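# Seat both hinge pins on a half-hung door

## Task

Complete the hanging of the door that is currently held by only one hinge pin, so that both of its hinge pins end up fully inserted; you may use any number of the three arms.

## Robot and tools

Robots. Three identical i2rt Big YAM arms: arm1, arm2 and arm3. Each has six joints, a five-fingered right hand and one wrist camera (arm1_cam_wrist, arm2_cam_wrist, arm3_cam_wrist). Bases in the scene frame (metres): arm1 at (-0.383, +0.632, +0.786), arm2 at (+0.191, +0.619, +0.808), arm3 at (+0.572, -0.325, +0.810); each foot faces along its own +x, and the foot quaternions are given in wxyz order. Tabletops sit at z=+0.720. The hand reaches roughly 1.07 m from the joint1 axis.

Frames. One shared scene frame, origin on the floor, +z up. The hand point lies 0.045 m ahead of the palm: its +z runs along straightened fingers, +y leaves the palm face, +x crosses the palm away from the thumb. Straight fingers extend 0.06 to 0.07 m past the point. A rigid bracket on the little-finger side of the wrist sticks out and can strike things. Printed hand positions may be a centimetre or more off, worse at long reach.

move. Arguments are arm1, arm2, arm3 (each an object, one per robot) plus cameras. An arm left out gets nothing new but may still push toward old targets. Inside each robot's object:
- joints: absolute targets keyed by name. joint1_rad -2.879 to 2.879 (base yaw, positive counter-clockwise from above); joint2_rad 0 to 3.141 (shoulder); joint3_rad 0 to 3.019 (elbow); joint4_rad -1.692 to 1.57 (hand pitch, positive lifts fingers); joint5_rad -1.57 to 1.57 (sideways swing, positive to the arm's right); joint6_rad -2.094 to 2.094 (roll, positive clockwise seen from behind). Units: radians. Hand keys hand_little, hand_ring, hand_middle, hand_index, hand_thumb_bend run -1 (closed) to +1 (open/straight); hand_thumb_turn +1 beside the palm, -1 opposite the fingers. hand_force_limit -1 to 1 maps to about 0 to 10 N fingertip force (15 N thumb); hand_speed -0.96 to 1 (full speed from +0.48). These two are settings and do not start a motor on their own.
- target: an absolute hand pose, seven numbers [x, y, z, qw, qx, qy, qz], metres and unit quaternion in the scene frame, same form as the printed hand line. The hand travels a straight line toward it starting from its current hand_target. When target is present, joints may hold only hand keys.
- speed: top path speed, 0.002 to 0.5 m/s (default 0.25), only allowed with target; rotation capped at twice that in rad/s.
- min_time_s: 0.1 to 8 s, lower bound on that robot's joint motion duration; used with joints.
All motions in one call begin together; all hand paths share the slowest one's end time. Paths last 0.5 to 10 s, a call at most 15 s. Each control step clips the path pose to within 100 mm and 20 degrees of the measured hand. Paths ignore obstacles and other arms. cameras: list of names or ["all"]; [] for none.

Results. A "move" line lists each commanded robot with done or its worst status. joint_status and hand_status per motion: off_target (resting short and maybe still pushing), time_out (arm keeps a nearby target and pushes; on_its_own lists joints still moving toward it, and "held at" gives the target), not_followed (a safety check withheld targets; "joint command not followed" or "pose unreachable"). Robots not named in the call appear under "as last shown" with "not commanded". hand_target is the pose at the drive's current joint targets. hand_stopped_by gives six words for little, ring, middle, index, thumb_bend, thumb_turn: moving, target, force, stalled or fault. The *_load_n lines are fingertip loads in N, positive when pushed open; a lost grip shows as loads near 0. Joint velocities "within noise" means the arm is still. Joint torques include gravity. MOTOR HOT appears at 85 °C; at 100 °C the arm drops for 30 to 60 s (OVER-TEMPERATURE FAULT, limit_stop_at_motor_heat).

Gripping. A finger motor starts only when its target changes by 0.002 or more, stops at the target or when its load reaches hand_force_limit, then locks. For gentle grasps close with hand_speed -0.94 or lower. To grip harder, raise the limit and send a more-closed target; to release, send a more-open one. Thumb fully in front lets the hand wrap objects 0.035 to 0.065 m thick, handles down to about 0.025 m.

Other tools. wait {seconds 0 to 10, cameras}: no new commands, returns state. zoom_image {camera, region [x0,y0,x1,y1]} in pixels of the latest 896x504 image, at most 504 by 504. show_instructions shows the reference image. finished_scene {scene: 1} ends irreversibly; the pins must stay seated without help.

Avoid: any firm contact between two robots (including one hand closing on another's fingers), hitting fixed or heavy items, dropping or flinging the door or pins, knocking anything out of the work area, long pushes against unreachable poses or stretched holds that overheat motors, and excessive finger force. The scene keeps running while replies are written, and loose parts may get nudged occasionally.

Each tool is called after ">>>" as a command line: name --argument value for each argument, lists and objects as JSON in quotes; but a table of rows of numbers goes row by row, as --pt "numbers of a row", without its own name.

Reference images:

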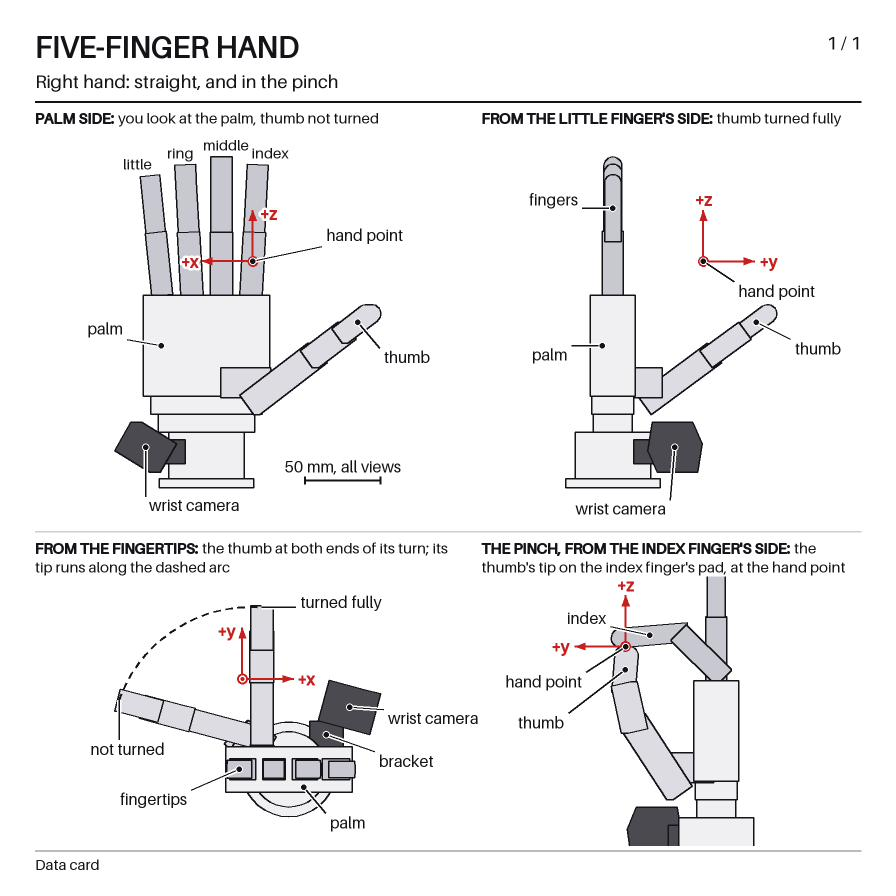

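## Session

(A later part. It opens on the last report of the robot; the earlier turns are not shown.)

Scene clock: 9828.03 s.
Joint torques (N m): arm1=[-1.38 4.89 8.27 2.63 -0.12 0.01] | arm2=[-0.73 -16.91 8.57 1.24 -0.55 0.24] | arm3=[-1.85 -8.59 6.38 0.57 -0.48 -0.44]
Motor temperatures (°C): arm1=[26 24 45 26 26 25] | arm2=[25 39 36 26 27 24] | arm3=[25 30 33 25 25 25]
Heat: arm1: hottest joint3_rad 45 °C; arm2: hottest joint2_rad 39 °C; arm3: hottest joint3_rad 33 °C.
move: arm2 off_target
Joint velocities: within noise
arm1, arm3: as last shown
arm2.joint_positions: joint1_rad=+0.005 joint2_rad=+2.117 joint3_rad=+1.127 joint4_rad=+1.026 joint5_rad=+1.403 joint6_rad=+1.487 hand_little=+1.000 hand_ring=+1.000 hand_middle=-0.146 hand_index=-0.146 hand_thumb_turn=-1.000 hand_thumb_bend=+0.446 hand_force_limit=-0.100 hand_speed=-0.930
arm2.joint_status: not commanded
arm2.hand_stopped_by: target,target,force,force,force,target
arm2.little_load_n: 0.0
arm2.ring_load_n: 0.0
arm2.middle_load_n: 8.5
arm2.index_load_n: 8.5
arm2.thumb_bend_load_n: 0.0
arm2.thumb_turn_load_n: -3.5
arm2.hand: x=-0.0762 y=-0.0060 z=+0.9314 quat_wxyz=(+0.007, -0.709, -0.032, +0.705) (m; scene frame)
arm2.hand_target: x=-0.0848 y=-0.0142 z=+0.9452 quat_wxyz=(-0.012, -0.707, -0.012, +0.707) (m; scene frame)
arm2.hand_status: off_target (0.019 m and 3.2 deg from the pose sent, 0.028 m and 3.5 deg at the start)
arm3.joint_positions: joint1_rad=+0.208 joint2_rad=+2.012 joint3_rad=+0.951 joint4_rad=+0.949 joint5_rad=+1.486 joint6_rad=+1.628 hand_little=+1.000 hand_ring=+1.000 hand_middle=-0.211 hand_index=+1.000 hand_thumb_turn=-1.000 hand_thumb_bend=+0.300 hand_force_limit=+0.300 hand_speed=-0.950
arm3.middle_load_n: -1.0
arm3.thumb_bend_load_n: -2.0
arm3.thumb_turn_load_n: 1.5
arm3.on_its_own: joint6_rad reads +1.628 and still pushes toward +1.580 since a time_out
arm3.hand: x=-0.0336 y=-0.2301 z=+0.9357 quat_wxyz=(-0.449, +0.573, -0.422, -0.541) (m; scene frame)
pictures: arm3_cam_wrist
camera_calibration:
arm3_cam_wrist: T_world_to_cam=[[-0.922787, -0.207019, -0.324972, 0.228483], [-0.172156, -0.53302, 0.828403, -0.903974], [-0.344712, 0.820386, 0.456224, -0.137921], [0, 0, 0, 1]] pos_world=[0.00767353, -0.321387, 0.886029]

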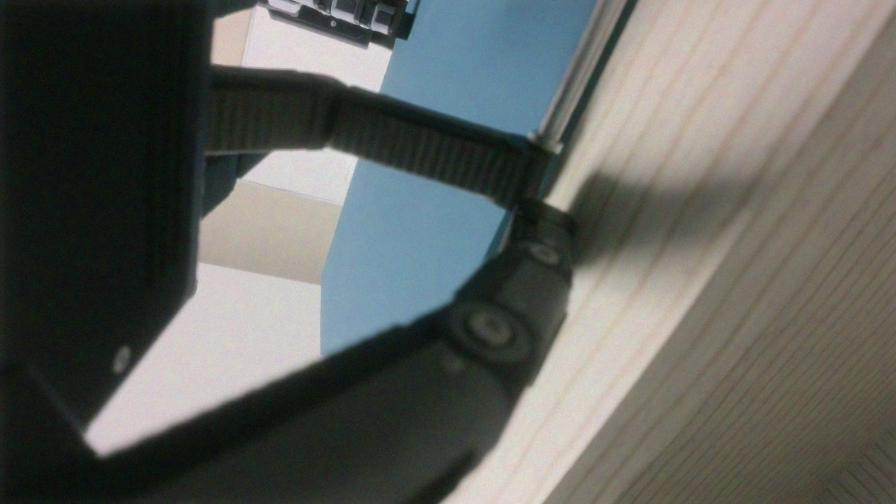

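>>> move --arm3 '{"joints": {"joint2_rad": 2.115}, "min_time_s": 2}' --cameras '["arm3_cam_wrist"]'

>>> zoom_image --camera "arm3_cam_wrist" --region '[480, 60, 640, 220]'

Scene clock: 9907.37 s.
Joint torques (N m): arm1=[-1.49 4.84 8.25 2.66 -0.12 0] | arm2=[-0.85 -16.97 8.58 1.21 -0.55 0.23] | arm3=[-1.85 -6.95 5.83 0.05 -0.81 -0.74]
Motor temperatures (°C): arm1=[26 24 45 26 26 25] | arm2=[25 39 37 26 27 24] | arm3=[25 30 33 25 26 25]
Heat: arm1: hottest joint3_rad 45 °C; arm2: hottest joint2_rad 39 °C; arm3: hottest joint3_rad 33 °C.
move: arm3 done
Joint velocities: within noise
arm1, arm2: as last shown
arm2.middle_load_n: 8.0
arm2.index_load_n: 8.0
arm2.thumb_bend_load_n: -0.5
arm3.joint_positions: joint1_rad=+0.208 joint2_rad=+2.028 joint3_rad=+0.957 joint4_rad=+0.963 joint5_rad=+1.494 joint6_rad=+1.655 hand_little=+1.000 hand_ring=+1.000 hand_middle=-0.212 hand_index=+1.000 hand_thumb_turn=-1.000 hand_thumb_bend=+0.300 hand_force_limit=+0.300 hand_speed=-0.950
arm3.joint_status: all done
arm3.hand_stopped_by: target,target,force,target,target,target
arm3.little_load_n: 0.0
arm3.ring_load_n: 0.0
arm3.middle_load_n: -3.5
arm3.index_load_n: 0.0
arm3.thumb_bend_load_n: -0.5
arm3.thumb_turn_load_n: 0.0
arm3.on_its_own: joint6_rad reads +1.655 and still pushes toward +1.580 since a time_out
arm3.hand: x=-0.0331 y=-0.2294 z=+0.9328 quat_wxyz=(-0.443, +0.564, -0.433, -0.547) (m; scene frame)
arm3.hand_target: x=-0.0410 y=-0.2258 z=+0.8801 quat_wxyz=(-0.482, +0.604, -0.383, -0.507) (m; scene frame)
arm3.hand_status: not commanded
pictures: arm3_cam_wrist
camera_calibration:
arm3_cam_wrist: T_world_to_cam=[[-0.934141, -0.200966, -0.294947, 0.201242], [-0.150918, -0.526465, 0.836695, -0.906557], [-0.323426, 0.826104, 0.461463, -0.139871], [0, 0, 0, 1]] pos_world=[0.00593438, -0.321279, 0.882413]

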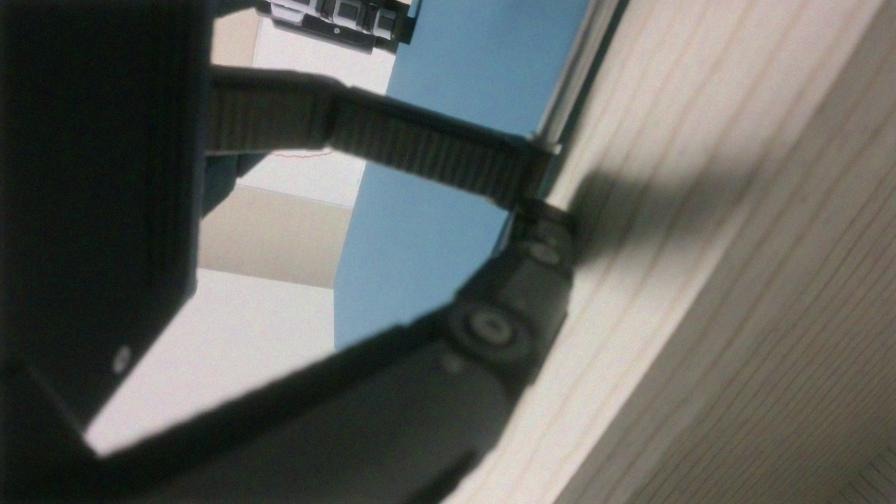

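Scaled by 3.150.

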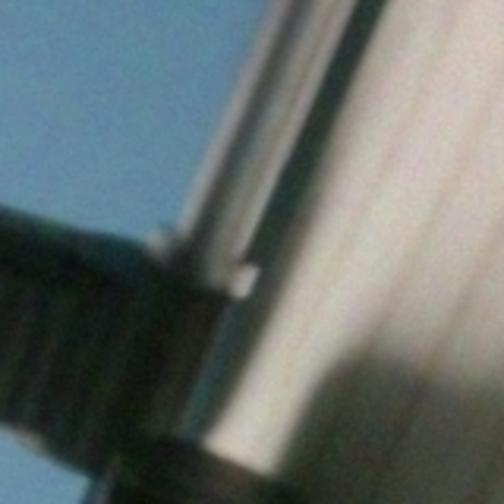

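>>> move --arm2 '{"target": [-0.060, -0.0150, 0.945, -0.0123, -0.7070, -0.0123, 0.7070], "speed": 0.03}'

>>> move --arm2 '{"target": [-0.060, -0.0150, 0.962, -0.0123, -0.7070, -0.0123, 0.7070], "speed": 0.03}'

>>> move --arm2 '{"target": [-0.090, -0.0150, 0.962, -0.0123, -0.7070, -0.0123, 0.7070], "speed": 0.03}' --cameras '["arm3_cam_wrist"]'

Scene clock: 9925.30 s.
Joint torques (N m): arm1=[-1.44 4.89 8.25 2.65 -0.12 0.01] | arm2=[1.38 -17.2 7.76 1.74 -0.09 0.16] | arm3=[-1.85 -7 5.82 0.05 -0.82 -0.74]
Motor temperatures (°C): arm1=[26 24 45 26 26 25] | arm2=[25 39 37 26 27 24] | arm3=[25 29 32 25 26 26]
Heat: arm1: hottest joint3_rad 45 °C; arm2: hottest joint2_rad 39 °C; arm3: hottest joint3_rad 32 °C.
move: arm2 off_target
Joint velocities: within noise
arm1, arm3: as last shown
arm1.little_load_n: 0.5
arm1.thumb_bend_load_n: 0.5
arm2.joint_positions: joint1_rad=+0.024 joint2_rad=+2.117 joint3_rad=+1.127 joint4_rad=+1.026 joint5_rad=+1.434 joint6_rad=+1.487 hand_little=+1.000 hand_ring=+1.000 hand_middle=-0.146 hand_index=-0.146 hand_thumb_turn=-1.000 hand_thumb_bend=+0.447 hand_force_limit=-0.100 hand_speed=-0.930
arm2.joint_status: not commanded
arm2.hand_stopped_by: target,target,force,force,force,target
arm2.little_load_n: 0.0
arm2.ring_load_n: 0.0
arm2.middle_load_n: 4.5
arm2.index_load_n: 3.5
arm2.thumb_bend_load_n: 2.0
arm2.thumb_turn_load_n: -3.0
arm2.hand: x=-0.0662 y=-0.0051 z=+0.9311 quat_wxyz=(+0.011, -0.709, -0.028, +0.704) (m; scene frame)
arm2.hand_target: x=-0.0599 y=-0.0145 z=+0.9450 quat_wxyz=(-0.012, -0.708, -0.012, +0.706) (m; scene frame)
arm2.hand_status: off_target (0.018 m and 3.2 deg from the pose sent, 0.023 m and 3.2 deg at the start)
arm3.little_load_n: 0.5
arm3.on_its_own: joint6_rad reads +1.655 and still pushes toward +1.580 since a time_out
arm3.hand: x=-0.0330 y=-0.2293 z=+0.9328 quat_wxyz=(-0.443, +0.564, -0.433, -0.546) (m; scene frame)
arm3.hand_target: x=-0.0410 y=-0.2257 z=+0.8802 quat_wxyz=(-0.482, +0.604, -0.383, -0.507) (m; scene frame)
pictures: none

Scene clock: 9926.37 s.
Joint torques (N m): arm1=[-1.44 4.89 8.25 2.65 -0.13 0.01] | arm2=[1.38 -20.31 7.46 0.88 -0.09 0.06] | arm3=[-1.79 -7 5.82 0.05 -0.82 -0.74]
Motor temperatures (°C): arm1=[26 24 45 26 26 25] | arm2=[25 39 37 26 27 24] | arm3=[25 29 32 25 26 26]
Heat: arm1: hottest joint3_rad 45 °C; arm2: hottest joint2_rad 39 °C; arm3: hottest joint3_rad 32 °C.
move: arm2 off_target
Joint velocities: within noise
arm1, arm3: as last shown
arm1.little_load_n: 0.0
arm1.thumb_bend_load_n: 0.0
arm2.joint_positions: joint1_rad=+0.024 joint2_rad=+2.117 joint3_rad=+1.127 joint4_rad=+1.026 joint5_rad=+1.434 joint6_rad=+1.484 hand_little=+1.000 hand_ring=+1.000 hand_middle=-0.146 hand_index=-0.146 hand_thumb_turn=-1.000 hand_thumb_bend=+0.447 hand_force_limit=-0.100 hand_speed=-0.930
arm2.joint_status: not commanded
arm2.hand_stopped_by: target,target,force,force,force,target
arm2.little_load_n: 0.0
arm2.ring_load_n: -0.5
arm2.middle_load_n: 4.5
arm2.index_load_n: 3.5
arm2.thumb_bend_load_n: 2.5
arm2.thumb_turn_load_n: -2.5
arm2.hand: x=-0.0662 y=-0.0051 z=+0.9311 quat_wxyz=(+0.012, -0.709, -0.029, +0.704) (m; scene frame)
arm2.hand_target: x=-0.0600 y=-0.0141 z=+0.9619 quat_wxyz=(-0.012, -0.707, -0.012, +0.707) (m; scene frame)
arm2.hand_status: off_target (0.033 m and 3.4 deg from the pose sent, 0.033 m and 3.2 deg at the start)
arm3.little_load_n: 0.0
arm3.on_its_own: joint6_rad reads +1.655 and still pushes toward +1.580 since a time_out
pictures: none

Scene clock: 9927.87 s.
Joint torques (N m): arm1=[-1.44 4.84 8.25 2.63 -0.12 0] | arm2=[-0.97 -19.84 8.42 0.55 -0.59 0.11] | arm3=[-1.79 -6.95 5.82 0.06 -0.82 -0.74]
Motor temperatures (°C): arm1=[26 24 45 26 26 25] | arm2=[25 39 37 26 27 24] | arm3=[25 29 32 25 26 26]
Heat: arm1: hottest joint3_rad 45 °C; arm2: hottest joint2_rad 39 °C; arm3: hottest joint3_rad 32 °C.
move: arm2 off_target
Joint velocities: within noise
arm1, arm3: as last shown
arm1.little_load_n: -0.5
arm2.joint_positions: joint1_rad=-0.001 joint2_rad=+2.112 joint3_rad=+1.127 joint4_rad=+1.008 joint5_rad=+1.396 joint6_rad=+1.496 hand_little=+1.000 hand_ring=+1.000 hand_middle=-0.146 hand_index=-0.146 hand_thumb_turn=-1.000 hand_thumb_bend=+0.446 hand_force_limit=-0.100 hand_speed=-0.930
arm2.joint_status: not commanded
arm2.hand_stopped_by: target,target,force,force,force,target
arm2.little_load_n: 0.0
arm2.ring_load_n: 0.0
arm2.middle_load_n: 9.0
arm2.index_load_n: 9.0
arm2.thumb_bend_load_n: -0.5
arm2.thumb_turn_load_n: -3.5
arm2.hand: x=-0.0794 y=-0.0060 z=+0.9316 quat_wxyz=(+0.008, -0.710, -0.034, +0.704) (m; scene frame)
arm2.hand_target: x=-0.0895 y=-0.0135 z=+0.9622 quat_wxyz=(-0.012, -0.707, -0.012, +0.707) (m; scene frame)
arm2.hand_status: off_target (0.033 m and 3.4 deg from the pose sent, 0.040 m and 3.4 deg at the start)
arm3.on_its_own: joint6_rad reads +1.655 and still pushes toward +1.580 since a time_out
pictures: arm3_cam_wrist
camera_calibration:
arm3_cam_wrist: T_world_to_cam=[[-0.934205, -0.200604, -0.294991, 0.201398], [-0.151153, -0.52643, 0.836675, -0.906527], [-0.323132, 0.826214, 0.461471, -0.139845], [0, 0, 0, 1]] pos_world=[0.0059345, -0.321279, 0.882413]

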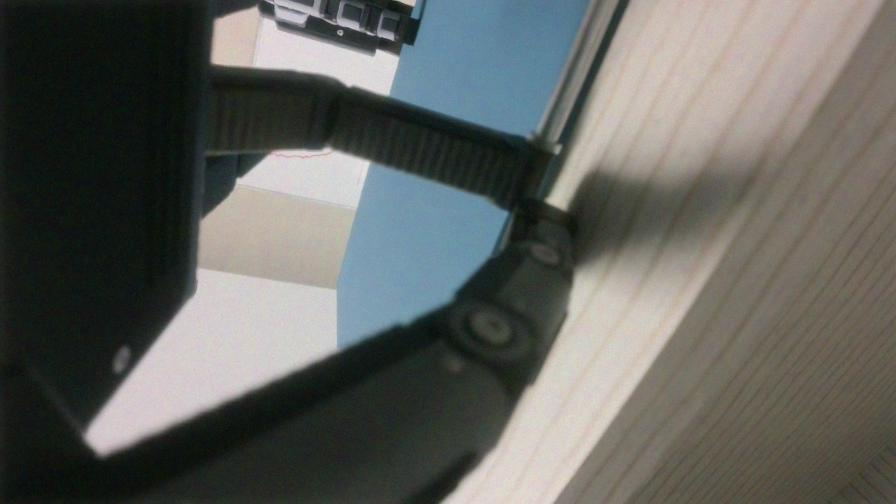

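>>> move --arm2 '{"joints": {"hand_index": 0.3, "hand_middle": 0.3, "hand_thumb_bend": 1.0, "hand_speed": 0.0}}' --arm3 '{"joints": {"joint2_rad": 2.085}, "min_time_s": 1}'

>>> move --arm2 '{"target": [-0.060, 0.12, 0.960, -0.0123, -0.7070, -0.0123, 0.7070], "speed": 0.12}'

>>> move --arm2 '{"target": [-0.030, 0.25, 1.08, -0.0123, -0.7070, -0.0123, 0.7070], "speed": 0.2}'

>>> move --arm2 '{"joints": {"joint1_rad": 0.0, "joint4_rad": 0.585, "joint5_rad": -0.1, "joint6_rad": -1.574, "hand_index": 1.0, "hand_middle": 1.0, "hand_thumb_turn": 1.0}, "min_time_s": 4}'

>>> move --arm2 '{"target": [0.0005, -0.0977, 1.075, 0.5, 0.5, -0.5, 0.5], "speed": 0.15}' --cameras '["arm2_cam_wrist", "arm3_cam_wrist"]'

>>> zoom_image --camera "arm2_cam_wrist" --region '[470, 240, 570, 380]'

Scene clock: 9945.83 s.
Joint torques (N m): arm1=[-1.44 4.84 8.25 2.66 -0.13 0.01] | arm2=[-0.79 -19.19 8.29 0.59 -0.17 0.12] | arm3=[-1.79 -9.17 5.83 0.05 -0.82 -0.73]
Motor temperatures (°C): arm1=[26 24 45 26 26 25] | arm2=[25 39 37 26 27 24] | arm3=[25 29 32 25 27 26]
Heat: arm1: hottest joint3_rad 45 °C; arm2: hottest joint2_rad 39 °C; arm3: hottest joint3_rad 32 °C.
move: arm2 done; arm3 done
Joint velocities: within noise
arm1: as last shown
arm1.little_load_n: 0.0
arm1.thumb_turn_load_n: 0.5
arm2.joint_positions: joint1_rad=-0.003 joint2_rad=+2.105 joint3_rad=+1.129 joint4_rad=+1.007 joint5_rad=+1.385 joint6_rad=+1.496 hand_little=+1.000 hand_ring=+1.000 hand_middle=+0.300 hand_index=+0.300 hand_thumb_turn=-1.000 hand_thumb_bend=+1.000 hand_force_limit=-0.100 hand_speed=+0.000
arm2.joint_status: all done
arm2.hand_stopped_by: target,target,target,target,target,target
arm2.little_load_n: 0.0
arm2.ring_load_n: 0.0
arm2.middle_load_n: 0.0
arm2.index_load_n: 0.0
arm2.thumb_bend_load_n: 0.0
arm2.thumb_turn_load_n: -0.5
arm2.hand: x=-0.0799 y=-0.0085 z=+0.9374 quat_wxyz=(+0.001, -0.709, -0.034, +0.705) (m; scene frame)
arm2.hand_target: x=-0.0895 y=-0.0135 z=+0.9622 quat_wxyz=(-0.012, -0.707, -0.012, +0.707) (m; scene frame)
arm2.hand_status: not commanded
arm3.joint_positions: joint1_rad=+0.208 joint2_rad=+2.028 joint3_rad=+0.957 joint4_rad=+0.963 joint5_rad=+1.494 joint6_rad=+1.655 hand_little=+1.000 hand_ring=+1.000 hand_middle=-0.212 hand_index=+1.000 hand_thumb_turn=-1.000 hand_thumb_bend=+0.300 hand_force_limit=+0.300 hand_speed=-0.950
arm3.joint_status: all done
arm3.hand_stopped_by: target,target,force,target,target,target
arm3.little_load_n: 0.0
arm3.ring_load_n: 0.0
arm3.middle_load_n: -3.5
arm3.index_load_n: 0.0
arm3.thumb_bend_load_n: -0.5
arm3.thumb_turn_load_n: 0.0
arm3.on_its_own: joint6_rad reads +1.655 and still pushes toward +1.580 since a time_out
arm3.hand: x=-0.0330 y=-0.2293 z=+0.9328 quat_wxyz=(-0.443, +0.564, -0.433, -0.546) (m; scene frame)
arm3.hand_target: x=-0.0425 y=-0.2259 z=+0.8974 quat_wxyz=(-0.475, +0.597, -0.391, -0.515) (m; scene frame)
arm3.hand_status: not commanded
pictures: none

Scene clock: 9947.57 s.
Joint torques (N m): arm1=[-1.44 4.89 8.27 2.65 -0.12 0.01] | arm2=[0.91 -14.04 4.42 1.69 -0.08 0.11] | arm3=[-1.9 -9.17 5.83 0.05 -0.82 -0.74]
Motor temperatures (°C): arm1=[26 24 45 26 26 25] | arm2=[25 39 37 26 27 24] | arm3=[25 29 32 25 27 26]
Heat: arm1: hottest joint3_rad 45 °C; arm2: hottest joint2_rad 39 °C; arm3: hottest joint3_rad 32 °C.
move: arm2 off_target
Joint velocities: within noise
arm1.joint_positions: joint1_rad=+0.341 joint2_rad=+0.633 joint3_rad=+1.483 joint4_rad=-1.120 joint5_rad=+0.125 joint6_rad=-1.102 hand_little=+1.000 hand_ring=+1.000 hand_middle=+1.000 hand_index=+1.000 hand_thumb_turn=+1.000 hand_thumb_bend=+1.000 hand_force_limit=+0.000 hand_speed=-0.800
arm1.joint_status: not commanded
arm1.hand_stopped_by: target,target,target,target,target,target
arm1.little_load_n: 0.0
arm1.ring_load_n: 0.0
arm1.middle_load_n: 0.0
arm1.index_load_n: 0.0
arm1.thumb_bend_load_n: 0.0
arm1.thumb_turn_load_n: 0.0
arm1.hand: x=-0.3319 y=+0.3842 z=+1.3607 quat_wxyz=(+0.238, +0.532, -0.590, +0.559) (m; scene frame)
arm1.hand_target: x=-0.3302 y=+0.3853 z=+1.3736 quat_wxyz=(+0.239, +0.526, -0.580, +0.574) (m; scene frame)
arm1.hand_status: not commanded
arm2.joint_positions: joint1_rad=-0.003 joint2_rad=+1.908 joint3_rad=+0.736 joint4_rad=+1.212 joint5_rad=+1.403 joint6_rad=+1.499 hand_little=+1.000 hand_ring=+1.000 hand_middle=+0.300 hand_index=+0.300 hand_thumb_turn=-1.000 hand_thumb_bend=+1.000 hand_force_limit=-0.100 hand_speed=+0.000
arm2.joint_status: not commanded
arm2.hand_stopped_by: target,target,target,target,target,target
arm2.little_load_n: 0.0
arm2.ring_load_n: 0.0
arm2.middle_load_n: 0.0
arm2.index_load_n: 0.0
arm2.thumb_bend_load_n: 0.0
arm2.thumb_turn_load_n: 0.0
arm2.hand: x=-0.0635 y=+0.1217 z=+0.9474 quat_wxyz=(+0.004, -0.709, -0.024, +0.705) (m; scene frame)
arm2.hand_target: x=-0.0601 y=+0.1200 z=+0.9598 quat_wxyz=(-0.012, -0.707, -0.012, +0.707) (m; scene frame)
arm2.hand_status: off_target (0.013 m and 2.3 deg from the pose sent, 0.132 m and 2.9 deg at the start)
arm3: as last shown
arm3.on_its_own: joint6_rad reads +1.655 and still pushes toward +1.580 since a time_out
pictures: none

Scene clock: 9949.77 s.
Joint torques (N m): arm1=[-1.44 4.89 8.25 2.65 -0.13 0.01] | arm2=[1.38 -5.89 7.24 0.46 -0.14 0.2] | arm3=[-1.85 -9.17 5.82 0.06 -0.82 -0.73]
Motor temperatures (°C): arm1=[26 24 45 26 26 25] | arm2=[25 38 37 26 27 24] | arm3=[25 29 32 25 27 26]
Heat: arm1: hottest joint3_rad 45 °C; arm2: hottest joint2_rad 38 °C; arm3: hottest joint3_rad 32 °C.
move: arm2 done
Joint velocities: within noise
arm1, arm3: as last shown
arm2.joint_positions: joint1_rad=+0.037 joint2_rad=+1.253 joint3_rad=+0.426 joint4_rad=+0.927 joint5_rad=+1.449 joint6_rad=+1.454 hand_little=+1.000 hand_ring=+1.000 hand_middle=+0.300 hand_index=+0.300 hand_thumb_turn=-1.000 hand_thumb_bend=+1.000 hand_force_limit=-0.100 hand_speed=+0.000
arm2.joint_status: not commanded
arm2.hand_stopped_by: target,target,target,target,target,target
arm2.little_load_n: 0.0
arm2.ring_load_n: 0.0
arm2.middle_load_n: 0.0
arm2.index_load_n: 0.0
arm2.thumb_bend_load_n: 0.0
arm2.thumb_turn_load_n: 0.0
arm2.hand: x=-0.0349 y=+0.2530 z=+1.0723 quat_wxyz=(+0.001, -0.707, -0.016, +0.707) (m; scene frame)
arm2.hand_target: x=-0.0301 y=+0.2501 z=+1.0800 quat_wxyz=(-0.012, -0.707, -0.012, +0.707) (m; scene frame)
arm2.hand_status: done (0.010 m and 1.6 deg from the pose sent, 0.187 m and 2.3 deg at the start)
arm3.thumb_bend_load_n: -1.0
arm3.on_its_own: joint6_rad reads +1.655 and still pushes toward +1.580 since a time_out
pictures: none

Scene clock: 9954.50 s.
Joint torques (N m): arm1=[-1.44 4.89 8.25 2.65 -0.12 0.01] | arm2=[-0.85 -6.65 7.9 1.25 -0.21 -0.05] | arm3=[-1.79 -9.17 5.83 0.05 -0.82 -0.73]
Motor temperatures (°C): arm1=[26 24 45 26 26 25] | arm2=[25 38 37 26 27 24] | arm3=[25 29 32 25 27 26]
Heat: arm1: hottest joint3_rad 45 °C; arm2: hottest joint2_rad 38 °C; arm3: hottest joint3_rad 32 °C.
move: arm2 done
Joint velocities: within noise
arm1, arm3: as last shown
arm1.little_load_n: -0.5
arm2.joint_positions: joint1_rad=+0.014 joint2_rad=+1.252 joint3_rad=+0.426 joint4_rad=+0.591 joint5_rad=-0.098 joint6_rad=-1.564 hand_little=+1.000 hand_ring=+1.000 hand_middle=+1.000 hand_index=+1.000 hand_thumb_turn=+1.000 hand_thumb_bend=+1.000 hand_force_limit=-0.100 hand_speed=+0.000
arm2.joint_status: all done
arm2.hand_stopped_by: target,target,target,target,target,target
arm2.little_load_n: 0.0
arm2.ring_load_n: 0.0
arm2.middle_load_n: 0.0
arm2.index_load_n: 0.0
arm2.thumb_bend_load_n: 0.0
arm2.thumb_turn_load_n: 0.0
arm2.hand: x=+0.0894 y=+0.1414 z=+0.9399 quat_wxyz=(+0.431, +0.539, -0.574, +0.442) (m; scene frame)
arm2.hand_target: x=+0.0825 y=+0.1402 z=+0.9487 quat_wxyz=(+0.440, +0.536, -0.571, +0.441) (m; scene frame)
arm2.hand_status: not commanded
arm3.on_its_own: joint6_rad reads +1.655 and still pushes toward +1.580 since a time_out
pictures: none

Scene clock: 9956.97 s.
Joint torques (N m): arm1=[-1.44 4.89 8.25 2.65 -0.13 0] | arm2=[-0.67 -14.1 12.34 1.28 -0.2 -0.05] | arm3=[-1.85 -9.11 5.83 0.05 -0.82 -0.74]
Motor temperatures (°C): arm1=[26 24 45 26 26 25] | arm2=[25 38 37 26 27 24] | arm3=[25 29 32 25 27 26]
Heat: arm1: hottest joint3_rad 45 °C; arm2: hottest joint2_rad 38 °C; arm3: hottest joint3_rad 32 °C.
move: arm2 off_target
Joint velocities: within noise
arm1, arm3: as last shown
arm1.little_load_n: 0.5
arm2.joint_positions: joint1_rad=-0.089 joint2_rad=+1.678 joint3_rad=+1.100 joint4_rad=+0.553 joint5_rad=-0.236 joint6_rad=-1.577 hand_little=+1.000 hand_ring=+1.000 hand_middle=+1.000 hand_index=+1.000 hand_thumb_turn=+1.000 hand_thumb_bend=+1.000 hand_force_limit=-0.100 hand_speed=+0.000
arm2.joint_status: not commanded
arm2.hand_stopped_by: target,target,target,target,target,target
arm2.little_load_n: 0.0
arm2.ring_load_n: 0.0
arm2.middle_load_n: 0.0
arm2.index_load_n: 0.0
arm2.thumb_bend_load_n: 0.0
arm2.thumb_turn_load_n: 0.0
arm2.hand: x=+0.0119 y=-0.0875 z=+1.0548 quat_wxyz=(+0.487, +0.507, -0.508, +0.498) (m; scene frame)
arm2.hand_target: x=+0.0007 y=-0.0963 z=+1.0750 quat_wxyz=(+0.500, +0.500, -0.500, +0.500) (m; scene frame)
arm2.hand_status: off_target (0.025 m and 2.0 deg from the pose sent, 0.289 m and 14.1 deg at the start)
arm3.thumb_bend_load_n: -0.5
arm3.thumb_turn_load_n: -0.5
arm3.on_its_own: joint6_rad reads +1.655 and still pushes toward +1.580 since a time_out
pictures: arm2_cam_wrist, arm3_cam_wrist
camera_calibration:
arm2_cam_wrist: T_world_to_cam=[[-0.960928, -0.0256493, 0.275607, -0.281572], [-0.24541, 0.539483, -0.805439, 0.896491], [-0.128026, -0.841606, -0.524699, 0.594784], [0, 0, 0, 1]] pos_world=[0.0255857, 0.00971061, 1.11175]
arm3_cam_wrist: T_world_to_cam=[[-0.934205, -0.200604, -0.294991, 0.201398], [-0.151153, -0.52643, 0.836675, -0.906527], [-0.323132, 0.826214, 0.461471, -0.139845], [0, 0, 0, 1]] pos_world=[0.0059345, -0.321279, 0.882413]

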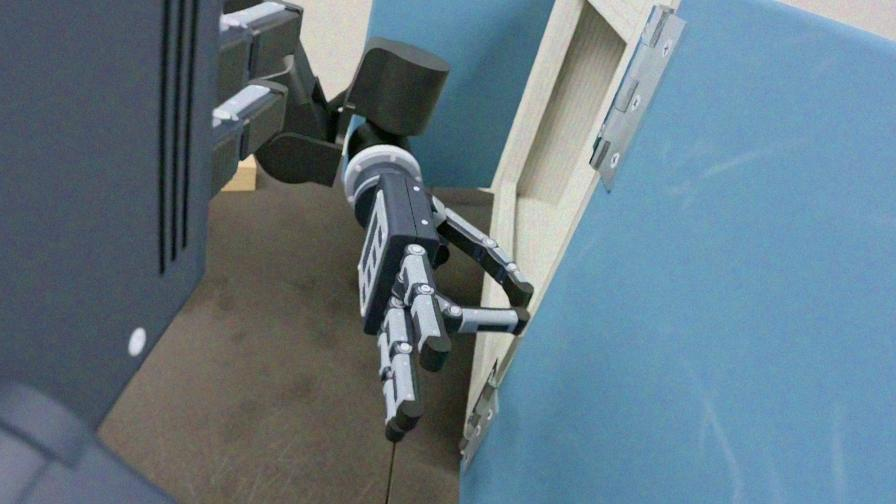

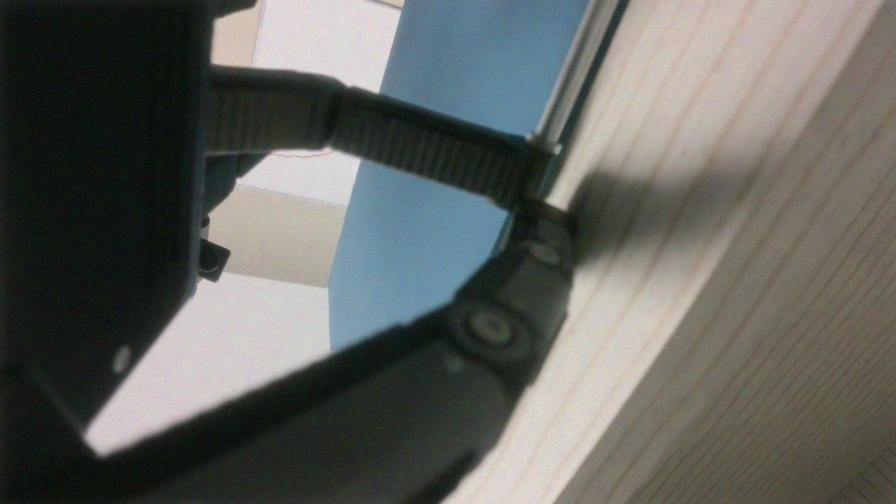

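Scaled by 3.600.

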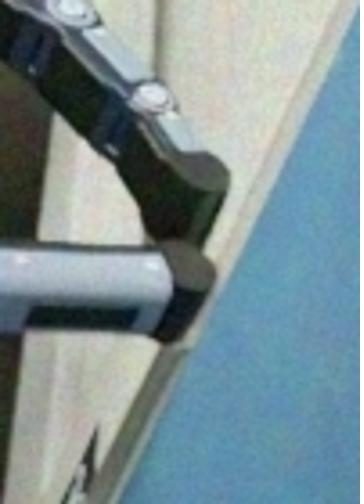

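>>> zoom_image --camera "arm2_cam_wrist" --region '[470, 300, 550, 400]'

>>> zoom_image --camera "arm2_cam_wrist" --region '[450, 370, 520, 470]'

>>> zoom_image --camera "arm2_cam_wrist" --region '[580, 0, 700, 200]'

Scaled by 5.040.

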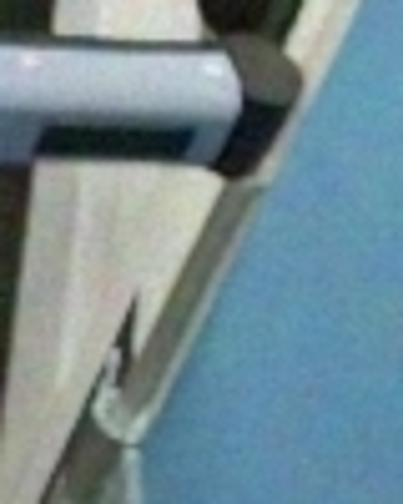

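Scaled by 5.040.

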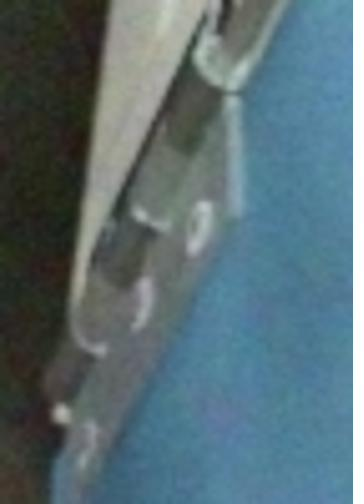

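Scaled by 2.520.

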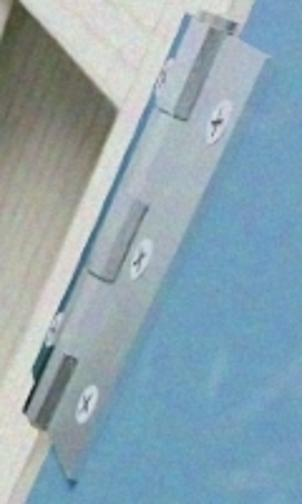

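>>> zoom_image --camera "arm2_cam_wrist" --region '[462, 395, 502, 450]'

>>> zoom_image --camera "arm2_cam_wrist" --region '[580, 100, 640, 180]'

>>> zoom_image --camera "arm2_cam_wrist" --region '[470, 375, 505, 420]'

Scaled by 9.164.

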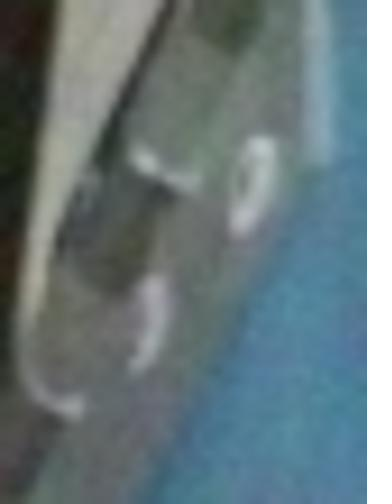

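Scaled by 6.300.

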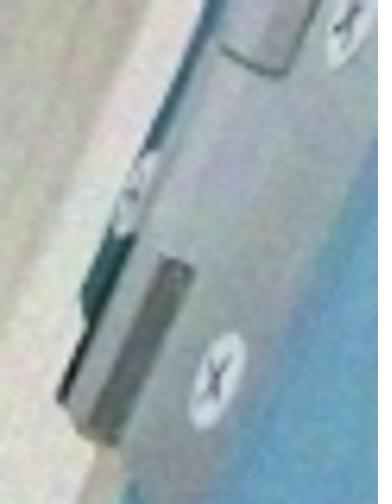

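Scaled by 11.200.

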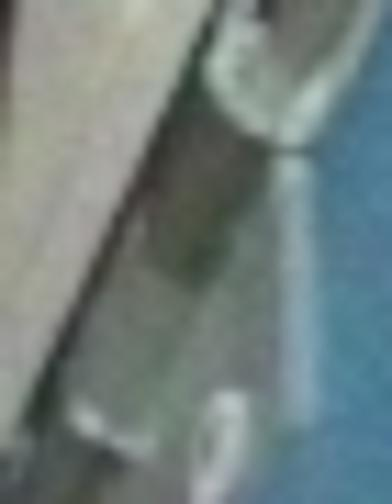

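>>> move --arm3 '{"joints": {"joint2_rad": 2.07, "joint1_rad": 0.187}, "min_time_s": 2}' --cameras '["arm2_cam_wrist", "arm3_cam_wrist"]'

>>> zoom_image --camera "arm2_cam_wrist" --region '[480, 310, 540, 395]'

Scene clock: 10074.50 s.
Joint torques (N m): arm1=[-1.44 4.89 8.27 2.65 -0.13 0.01] | arm2=[-0.67 -14.15 12.34 1.29 -0.21 -0.06] | arm3=[-2.49 -10.23 5.83 0.05 -0.82 -0.74]
Motor temperatures (°C): arm1=[26 24 45 26 26 25] | arm2=[25 37 43 26 27 24] | arm3=[25 29 32 25 28 26]
Heat: arm1: hottest joint3_rad 45 °C; arm2: hottest joint3_rad 43 °C; arm3: hottest joint3_rad 32 °C.
move: arm3 done
Joint velocities: within noise
arm1, arm2: as last shown
arm1.little_load_n: 0.0
arm2.little_load_n: -0.5
arm3.joint_positions: joint1_rad=+0.208 joint2_rad=+2.028 joint3_rad=+0.957 joint4_rad=+0.963 joint5_rad=+1.494 joint6_rad=+1.655 hand_little=+1.000 hand_ring=+1.000 hand_middle=-0.212 hand_index=+1.000 hand_thumb_turn=-1.000 hand_thumb_bend=+0.300 hand_force_limit=+0.300 hand_speed=-0.950
arm3.joint_status: all done
arm3.hand_stopped_by: target,target,force,target,target,target
arm3.little_load_n: 0.0
arm3.ring_load_n: 0.0
arm3.middle_load_n: -3.5
arm3.index_load_n: 0.0
arm3.thumb_bend_load_n: -0.5
arm3.thumb_turn_load_n: -0.5
arm3.on_its_own: joint6_rad reads +1.655 and still pushes toward +1.580 since a time_out
arm3.hand: x=-0.0330 y=-0.2293 z=+0.9330 quat_wxyz=(-0.443, +0.563, -0.433, -0.547) (m; scene frame)
arm3.hand_target: x=-0.0422 y=-0.2206 z=+0.9058 quat_wxyz=(-0.473, +0.592, -0.398, -0.517) (m; scene frame)
arm3.hand_status: not commanded
pictures: arm2_cam_wrist, arm3_cam_wrist
camera_calibration:
arm2_cam_wrist: T_world_to_cam=[[-0.960928, -0.0256493, 0.275607, -0.281572], [-0.24541, 0.539483, -0.805439, 0.896491], [-0.128026, -0.841606, -0.524699, 0.594784], [0, 0, 0, 1]] pos_world=[0.0255857, 0.00971061, 1.11175]
arm3_cam_wrist: T_world_to_cam=[[-0.934331, -0.200581, -0.294605, 0.201126], [-0.150846, -0.526361, 0.836773, -0.906761], [-0.322909, 0.826264, 0.461539, -0.139982], [0, 0, 0, 1]] pos_world=[0.00593525, -0.321279, 0.882613]

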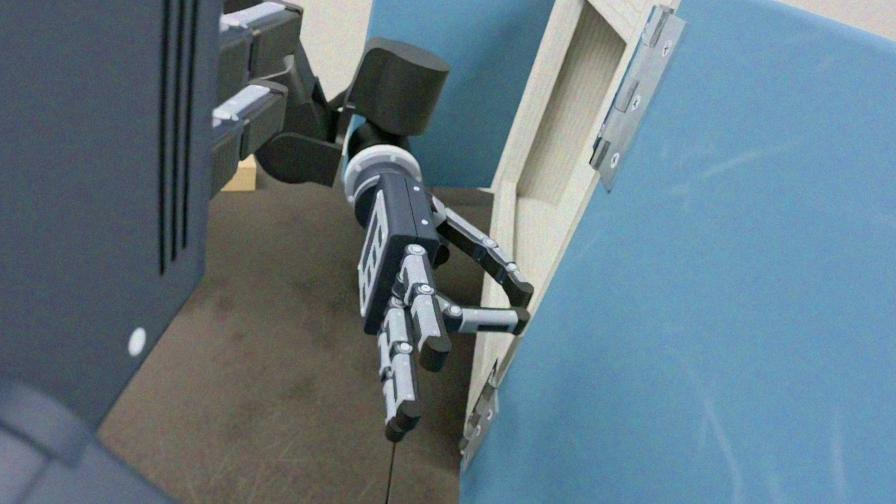

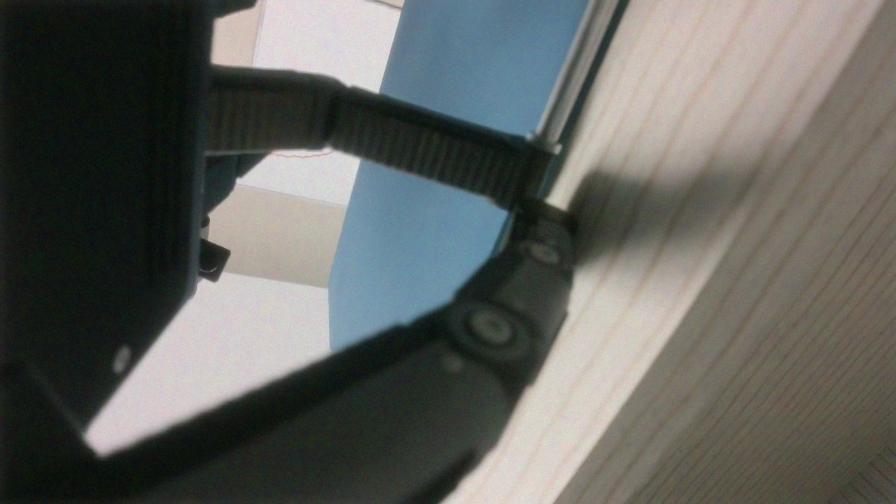

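Scaled by 5.929.

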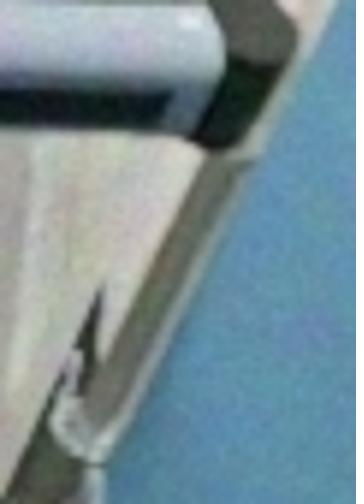

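>>> move --arm3 '{"joints": {"joint1_rad": 0.172}, "min_time_s": 2}' --cameras '["arm2_cam_wrist"]'

>>> zoom_image --camera "arm2_cam_wrist" --region '[480, 310, 540, 395]'

Scene clock: 10082.80 s.
Joint torques (N m): arm1=[-1.49 4.84 8.25 2.66 -0.12 0] | arm2=[-0.73 -14.21 12.3 1.28 -0.21 -0.06] | arm3=[-3.55 -10.17 5.82 0.06 -0.82 -0.74]
Motor temperatures (°C): arm1=[26 24 45 26 26 25] | arm2=[25 37 43 26 27 24] | arm3=[25 29 32 25 28 26]
Heat: arm1: hottest joint3_rad 45 °C; arm2: hottest joint3_rad 43 °C; arm3: hottest joint3_rad 32 °C.
move: arm3 done
Joint velocities: within noise
arm1, arm2: as last shown
arm1.ring_load_n: -0.5
arm2.little_load_n: 0.0
arm3.joint_positions: joint1_rad=+0.208 joint2_rad=+2.028 joint3_rad=+0.957 joint4_rad=+0.963 joint5_rad=+1.494 joint6_rad=+1.655 hand_little=+1.000 hand_ring=+1.000 hand_middle=-0.212 hand_index=+1.000 hand_thumb_turn=-1.000 hand_thumb_bend=+0.300 hand_force_limit=+0.300 hand_speed=-0.950
arm3.joint_status: all done
arm3.hand_stopped_by: target,target,force,target,target,target
arm3.little_load_n: 0.0
arm3.ring_load_n: 0.0
arm3.middle_load_n: -3.5
arm3.index_load_n: 0.0
arm3.thumb_bend_load_n: -1.0
arm3.thumb_turn_load_n: 0.0
arm3.on_its_own: joint6_rad reads +1.655 and still pushes toward +1.580 since a time_out
arm3.hand: x=-0.0330 y=-0.2293 z=+0.9330 quat_wxyz=(-0.443, +0.563, -0.433, -0.547) (m; scene frame)
arm3.hand_target: x=-0.0406 y=-0.2115 z=+0.9058 quat_wxyz=(-0.477, +0.589, -0.402, -0.513) (m; scene frame)
arm3.hand_status: not commanded
pictures: arm2_cam_wrist
camera_calibration:
arm2_cam_wrist: T_world_to_cam=[[-0.960928, -0.0256493, 0.275607, -0.281572], [-0.24541, 0.539483, -0.805439, 0.896491], [-0.128026, -0.841606, -0.524699, 0.594784], [0, 0, 0, 1]] pos_world=[0.0255857, 0.00971061, 1.11175]

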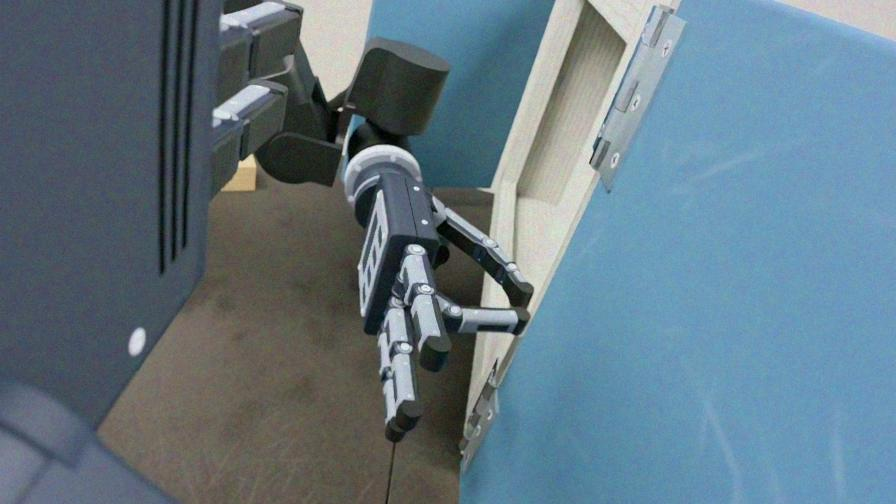

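Scaled by 5.929.

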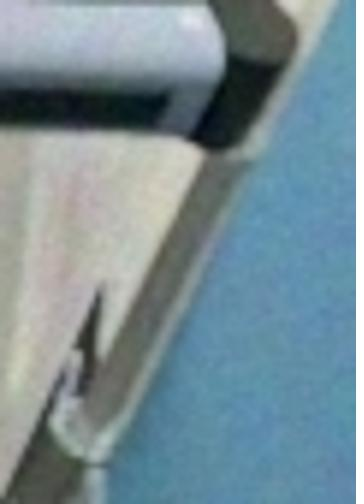

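>>> wait --seconds 0.1 --cameras '["arm3_cam_wrist", "arm2_cam_wrist"]'

>>> zoom_image --camera "arm3_cam_wrist" --region '[510, 110, 590, 180]'

>>> zoom_image --camera "arm2_cam_wrist" --region '[500, 300, 540, 350]'

Scene clock: 10099.63 s.
Joint torques (N m): arm1=[-1.55 4.95 8.25 2.63 -0.12 0.01] | arm2=[-0.79 -14.1 12.33 1.28 -0.21 -0.05] | arm3=[-3.6 -10.23 5.83 0.05 -0.82 -0.73]
Motor temperatures (°C): arm1=[26 24 45 26 26 25] | arm2=[25 37 43 26 27 24] | arm3=[25 29 32 25 28 26]
Heat: arm1: hottest joint3_rad 45 °C; arm2: hottest joint3_rad 43 °C; arm3: hottest joint3_rad 32 °C.
Joint velocities: within noise
arm1.joint_positions: joint1_rad=+0.341 joint2_rad=+0.633 joint3_rad=+1.483 joint4_rad=-1.120 joint5_rad=+0.125 joint6_rad=-1.102 hand_little=+1.000 hand_ring=+1.000 hand_middle=+1.000 hand_index=+1.000 hand_thumb_turn=+1.000 hand_thumb_bend=+1.000 hand_force_limit=+0.000 hand_speed=-0.800
arm1.joint_status: not commanded
arm1.hand_stopped_by: target,target,target,target,target,target
arm1.little_load_n: 0.0
arm1.ring_load_n: 0.0
arm1.middle_load_n: 0.0
arm1.index_load_n: 0.0
arm1.thumb_bend_load_n: 0.5
arm1.thumb_turn_load_n: 0.0
arm1.hand: x=-0.3319 y=+0.3842 z=+1.3607 quat_wxyz=(+0.238, +0.532, -0.590, +0.559) (m; scene frame)
arm1.hand_target: x=-0.3302 y=+0.3853 z=+1.3736 quat_wxyz=(+0.239, +0.526, -0.580, +0.574) (m; scene frame)
arm1.hand_status: not commanded
arm2.joint_positions: joint1_rad=-0.089 joint2_rad=+1.678 joint3_rad=+1.100 joint4_rad=+0.553 joint5_rad=-0.236 joint6_rad=-1.577 hand_little=+1.000 hand_ring=+1.000 hand_middle=+1.000 hand_index=+1.000 hand_thumb_turn=+1.000 hand_thumb_bend=+1.000 hand_force_limit=-0.100 hand_speed=+0.000
arm2.joint_status: not commanded
arm2.hand_stopped_by: target,target,target,target,target,target
arm2.little_load_n: 0.0
arm2.ring_load_n: 0.0
arm2.middle_load_n: 0.0
arm2.index_load_n: -0.5
arm2.thumb_bend_load_n: 0.0
arm2.thumb_turn_load_n: 0.0
arm2.hand: x=+0.0119 y=-0.0875 z=+1.0548 quat_wxyz=(+0.487, +0.507, -0.508, +0.498) (m; scene frame)
arm2.hand_target: x=+0.0007 y=-0.0963 z=+1.0750 quat_wxyz=(+0.500, +0.500, -0.500, +0.500) (m; scene frame)
arm2.hand_status: not commanded
arm3.joint_positions: joint1_rad=+0.208 joint2_rad=+2.028 joint3_rad=+0.957 joint4_rad=+0.963 joint5_rad=+1.494 joint6_rad=+1.655 hand_little=+1.000 hand_ring=+1.000 hand_middle=-0.212 hand_index=+1.000 hand_thumb_turn=-1.000 hand_thumb_bend=+0.300 hand_force_limit=+0.300 hand_speed=-0.950
arm3.joint_status: all done
arm3.hand_stopped_by: target,target,force,target,target,target
arm3.little_load_n: 0.0
arm3.ring_load_n: 0.0
arm3.middle_load_n: -3.5
arm3.index_load_n: 0.0
arm3.thumb_bend_load_n: -0.5
arm3.thumb_turn_load_n: 0.0
arm3.on_its_own: joint6_rad reads +1.655 and still pushes toward +1.580 since a time_out
arm3.hand: x=-0.0330 y=-0.2293 z=+0.9330 quat_wxyz=(-0.443, +0.563, -0.433, -0.547) (m; scene frame)
arm3.hand_target: x=-0.0406 y=-0.2115 z=+0.9058 quat_wxyz=(-0.477, +0.589, -0.402, -0.513) (m; scene frame)
arm3.hand_status: not commanded
wait: 0.10 s; at rest from the start
pictures: arm2_cam_wrist, arm3_cam_wrist
camera_calibration:
arm2_cam_wrist: T_world_to_cam=[[-0.960928, -0.0256493, 0.275607, -0.281572], [-0.24541, 0.539483, -0.805439, 0.896491], [-0.128026, -0.841606, -0.524699, 0.594784], [0, 0, 0, 1]] pos_world=[0.0255857, 0.00971061, 1.11175]
arm3_cam_wrist: T_world_to_cam=[[-0.934331, -0.200581, -0.294605, 0.201126], [-0.150846, -0.526361, 0.836773, -0.906761], [-0.322909, 0.826264, 0.461539, -0.139982], [0, 0, 0, 1]] pos_world=[0.00593525, -0.321279, 0.882613]

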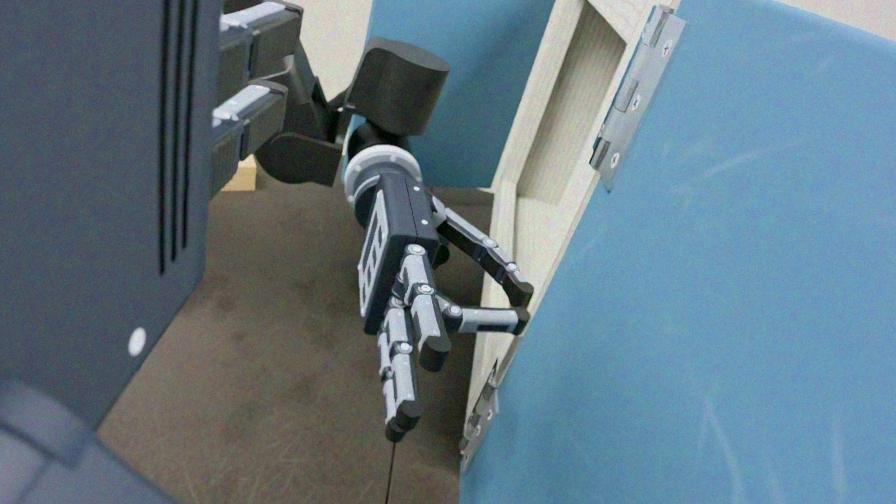

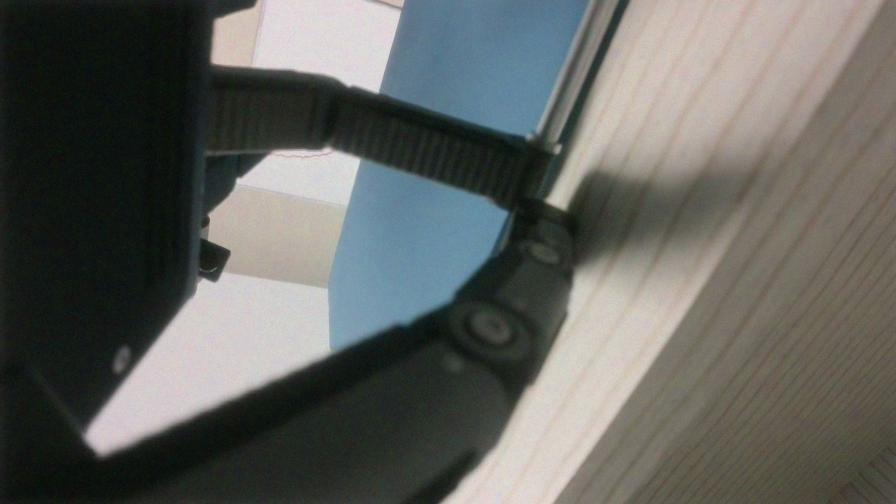

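Scaled by 6.300.

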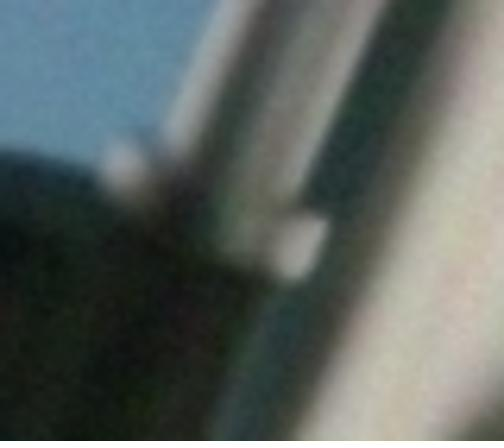

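Scaled by 10.080.

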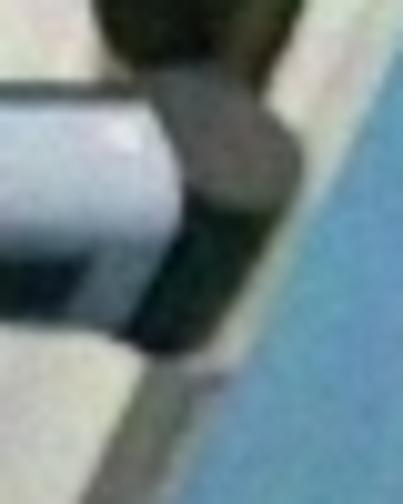

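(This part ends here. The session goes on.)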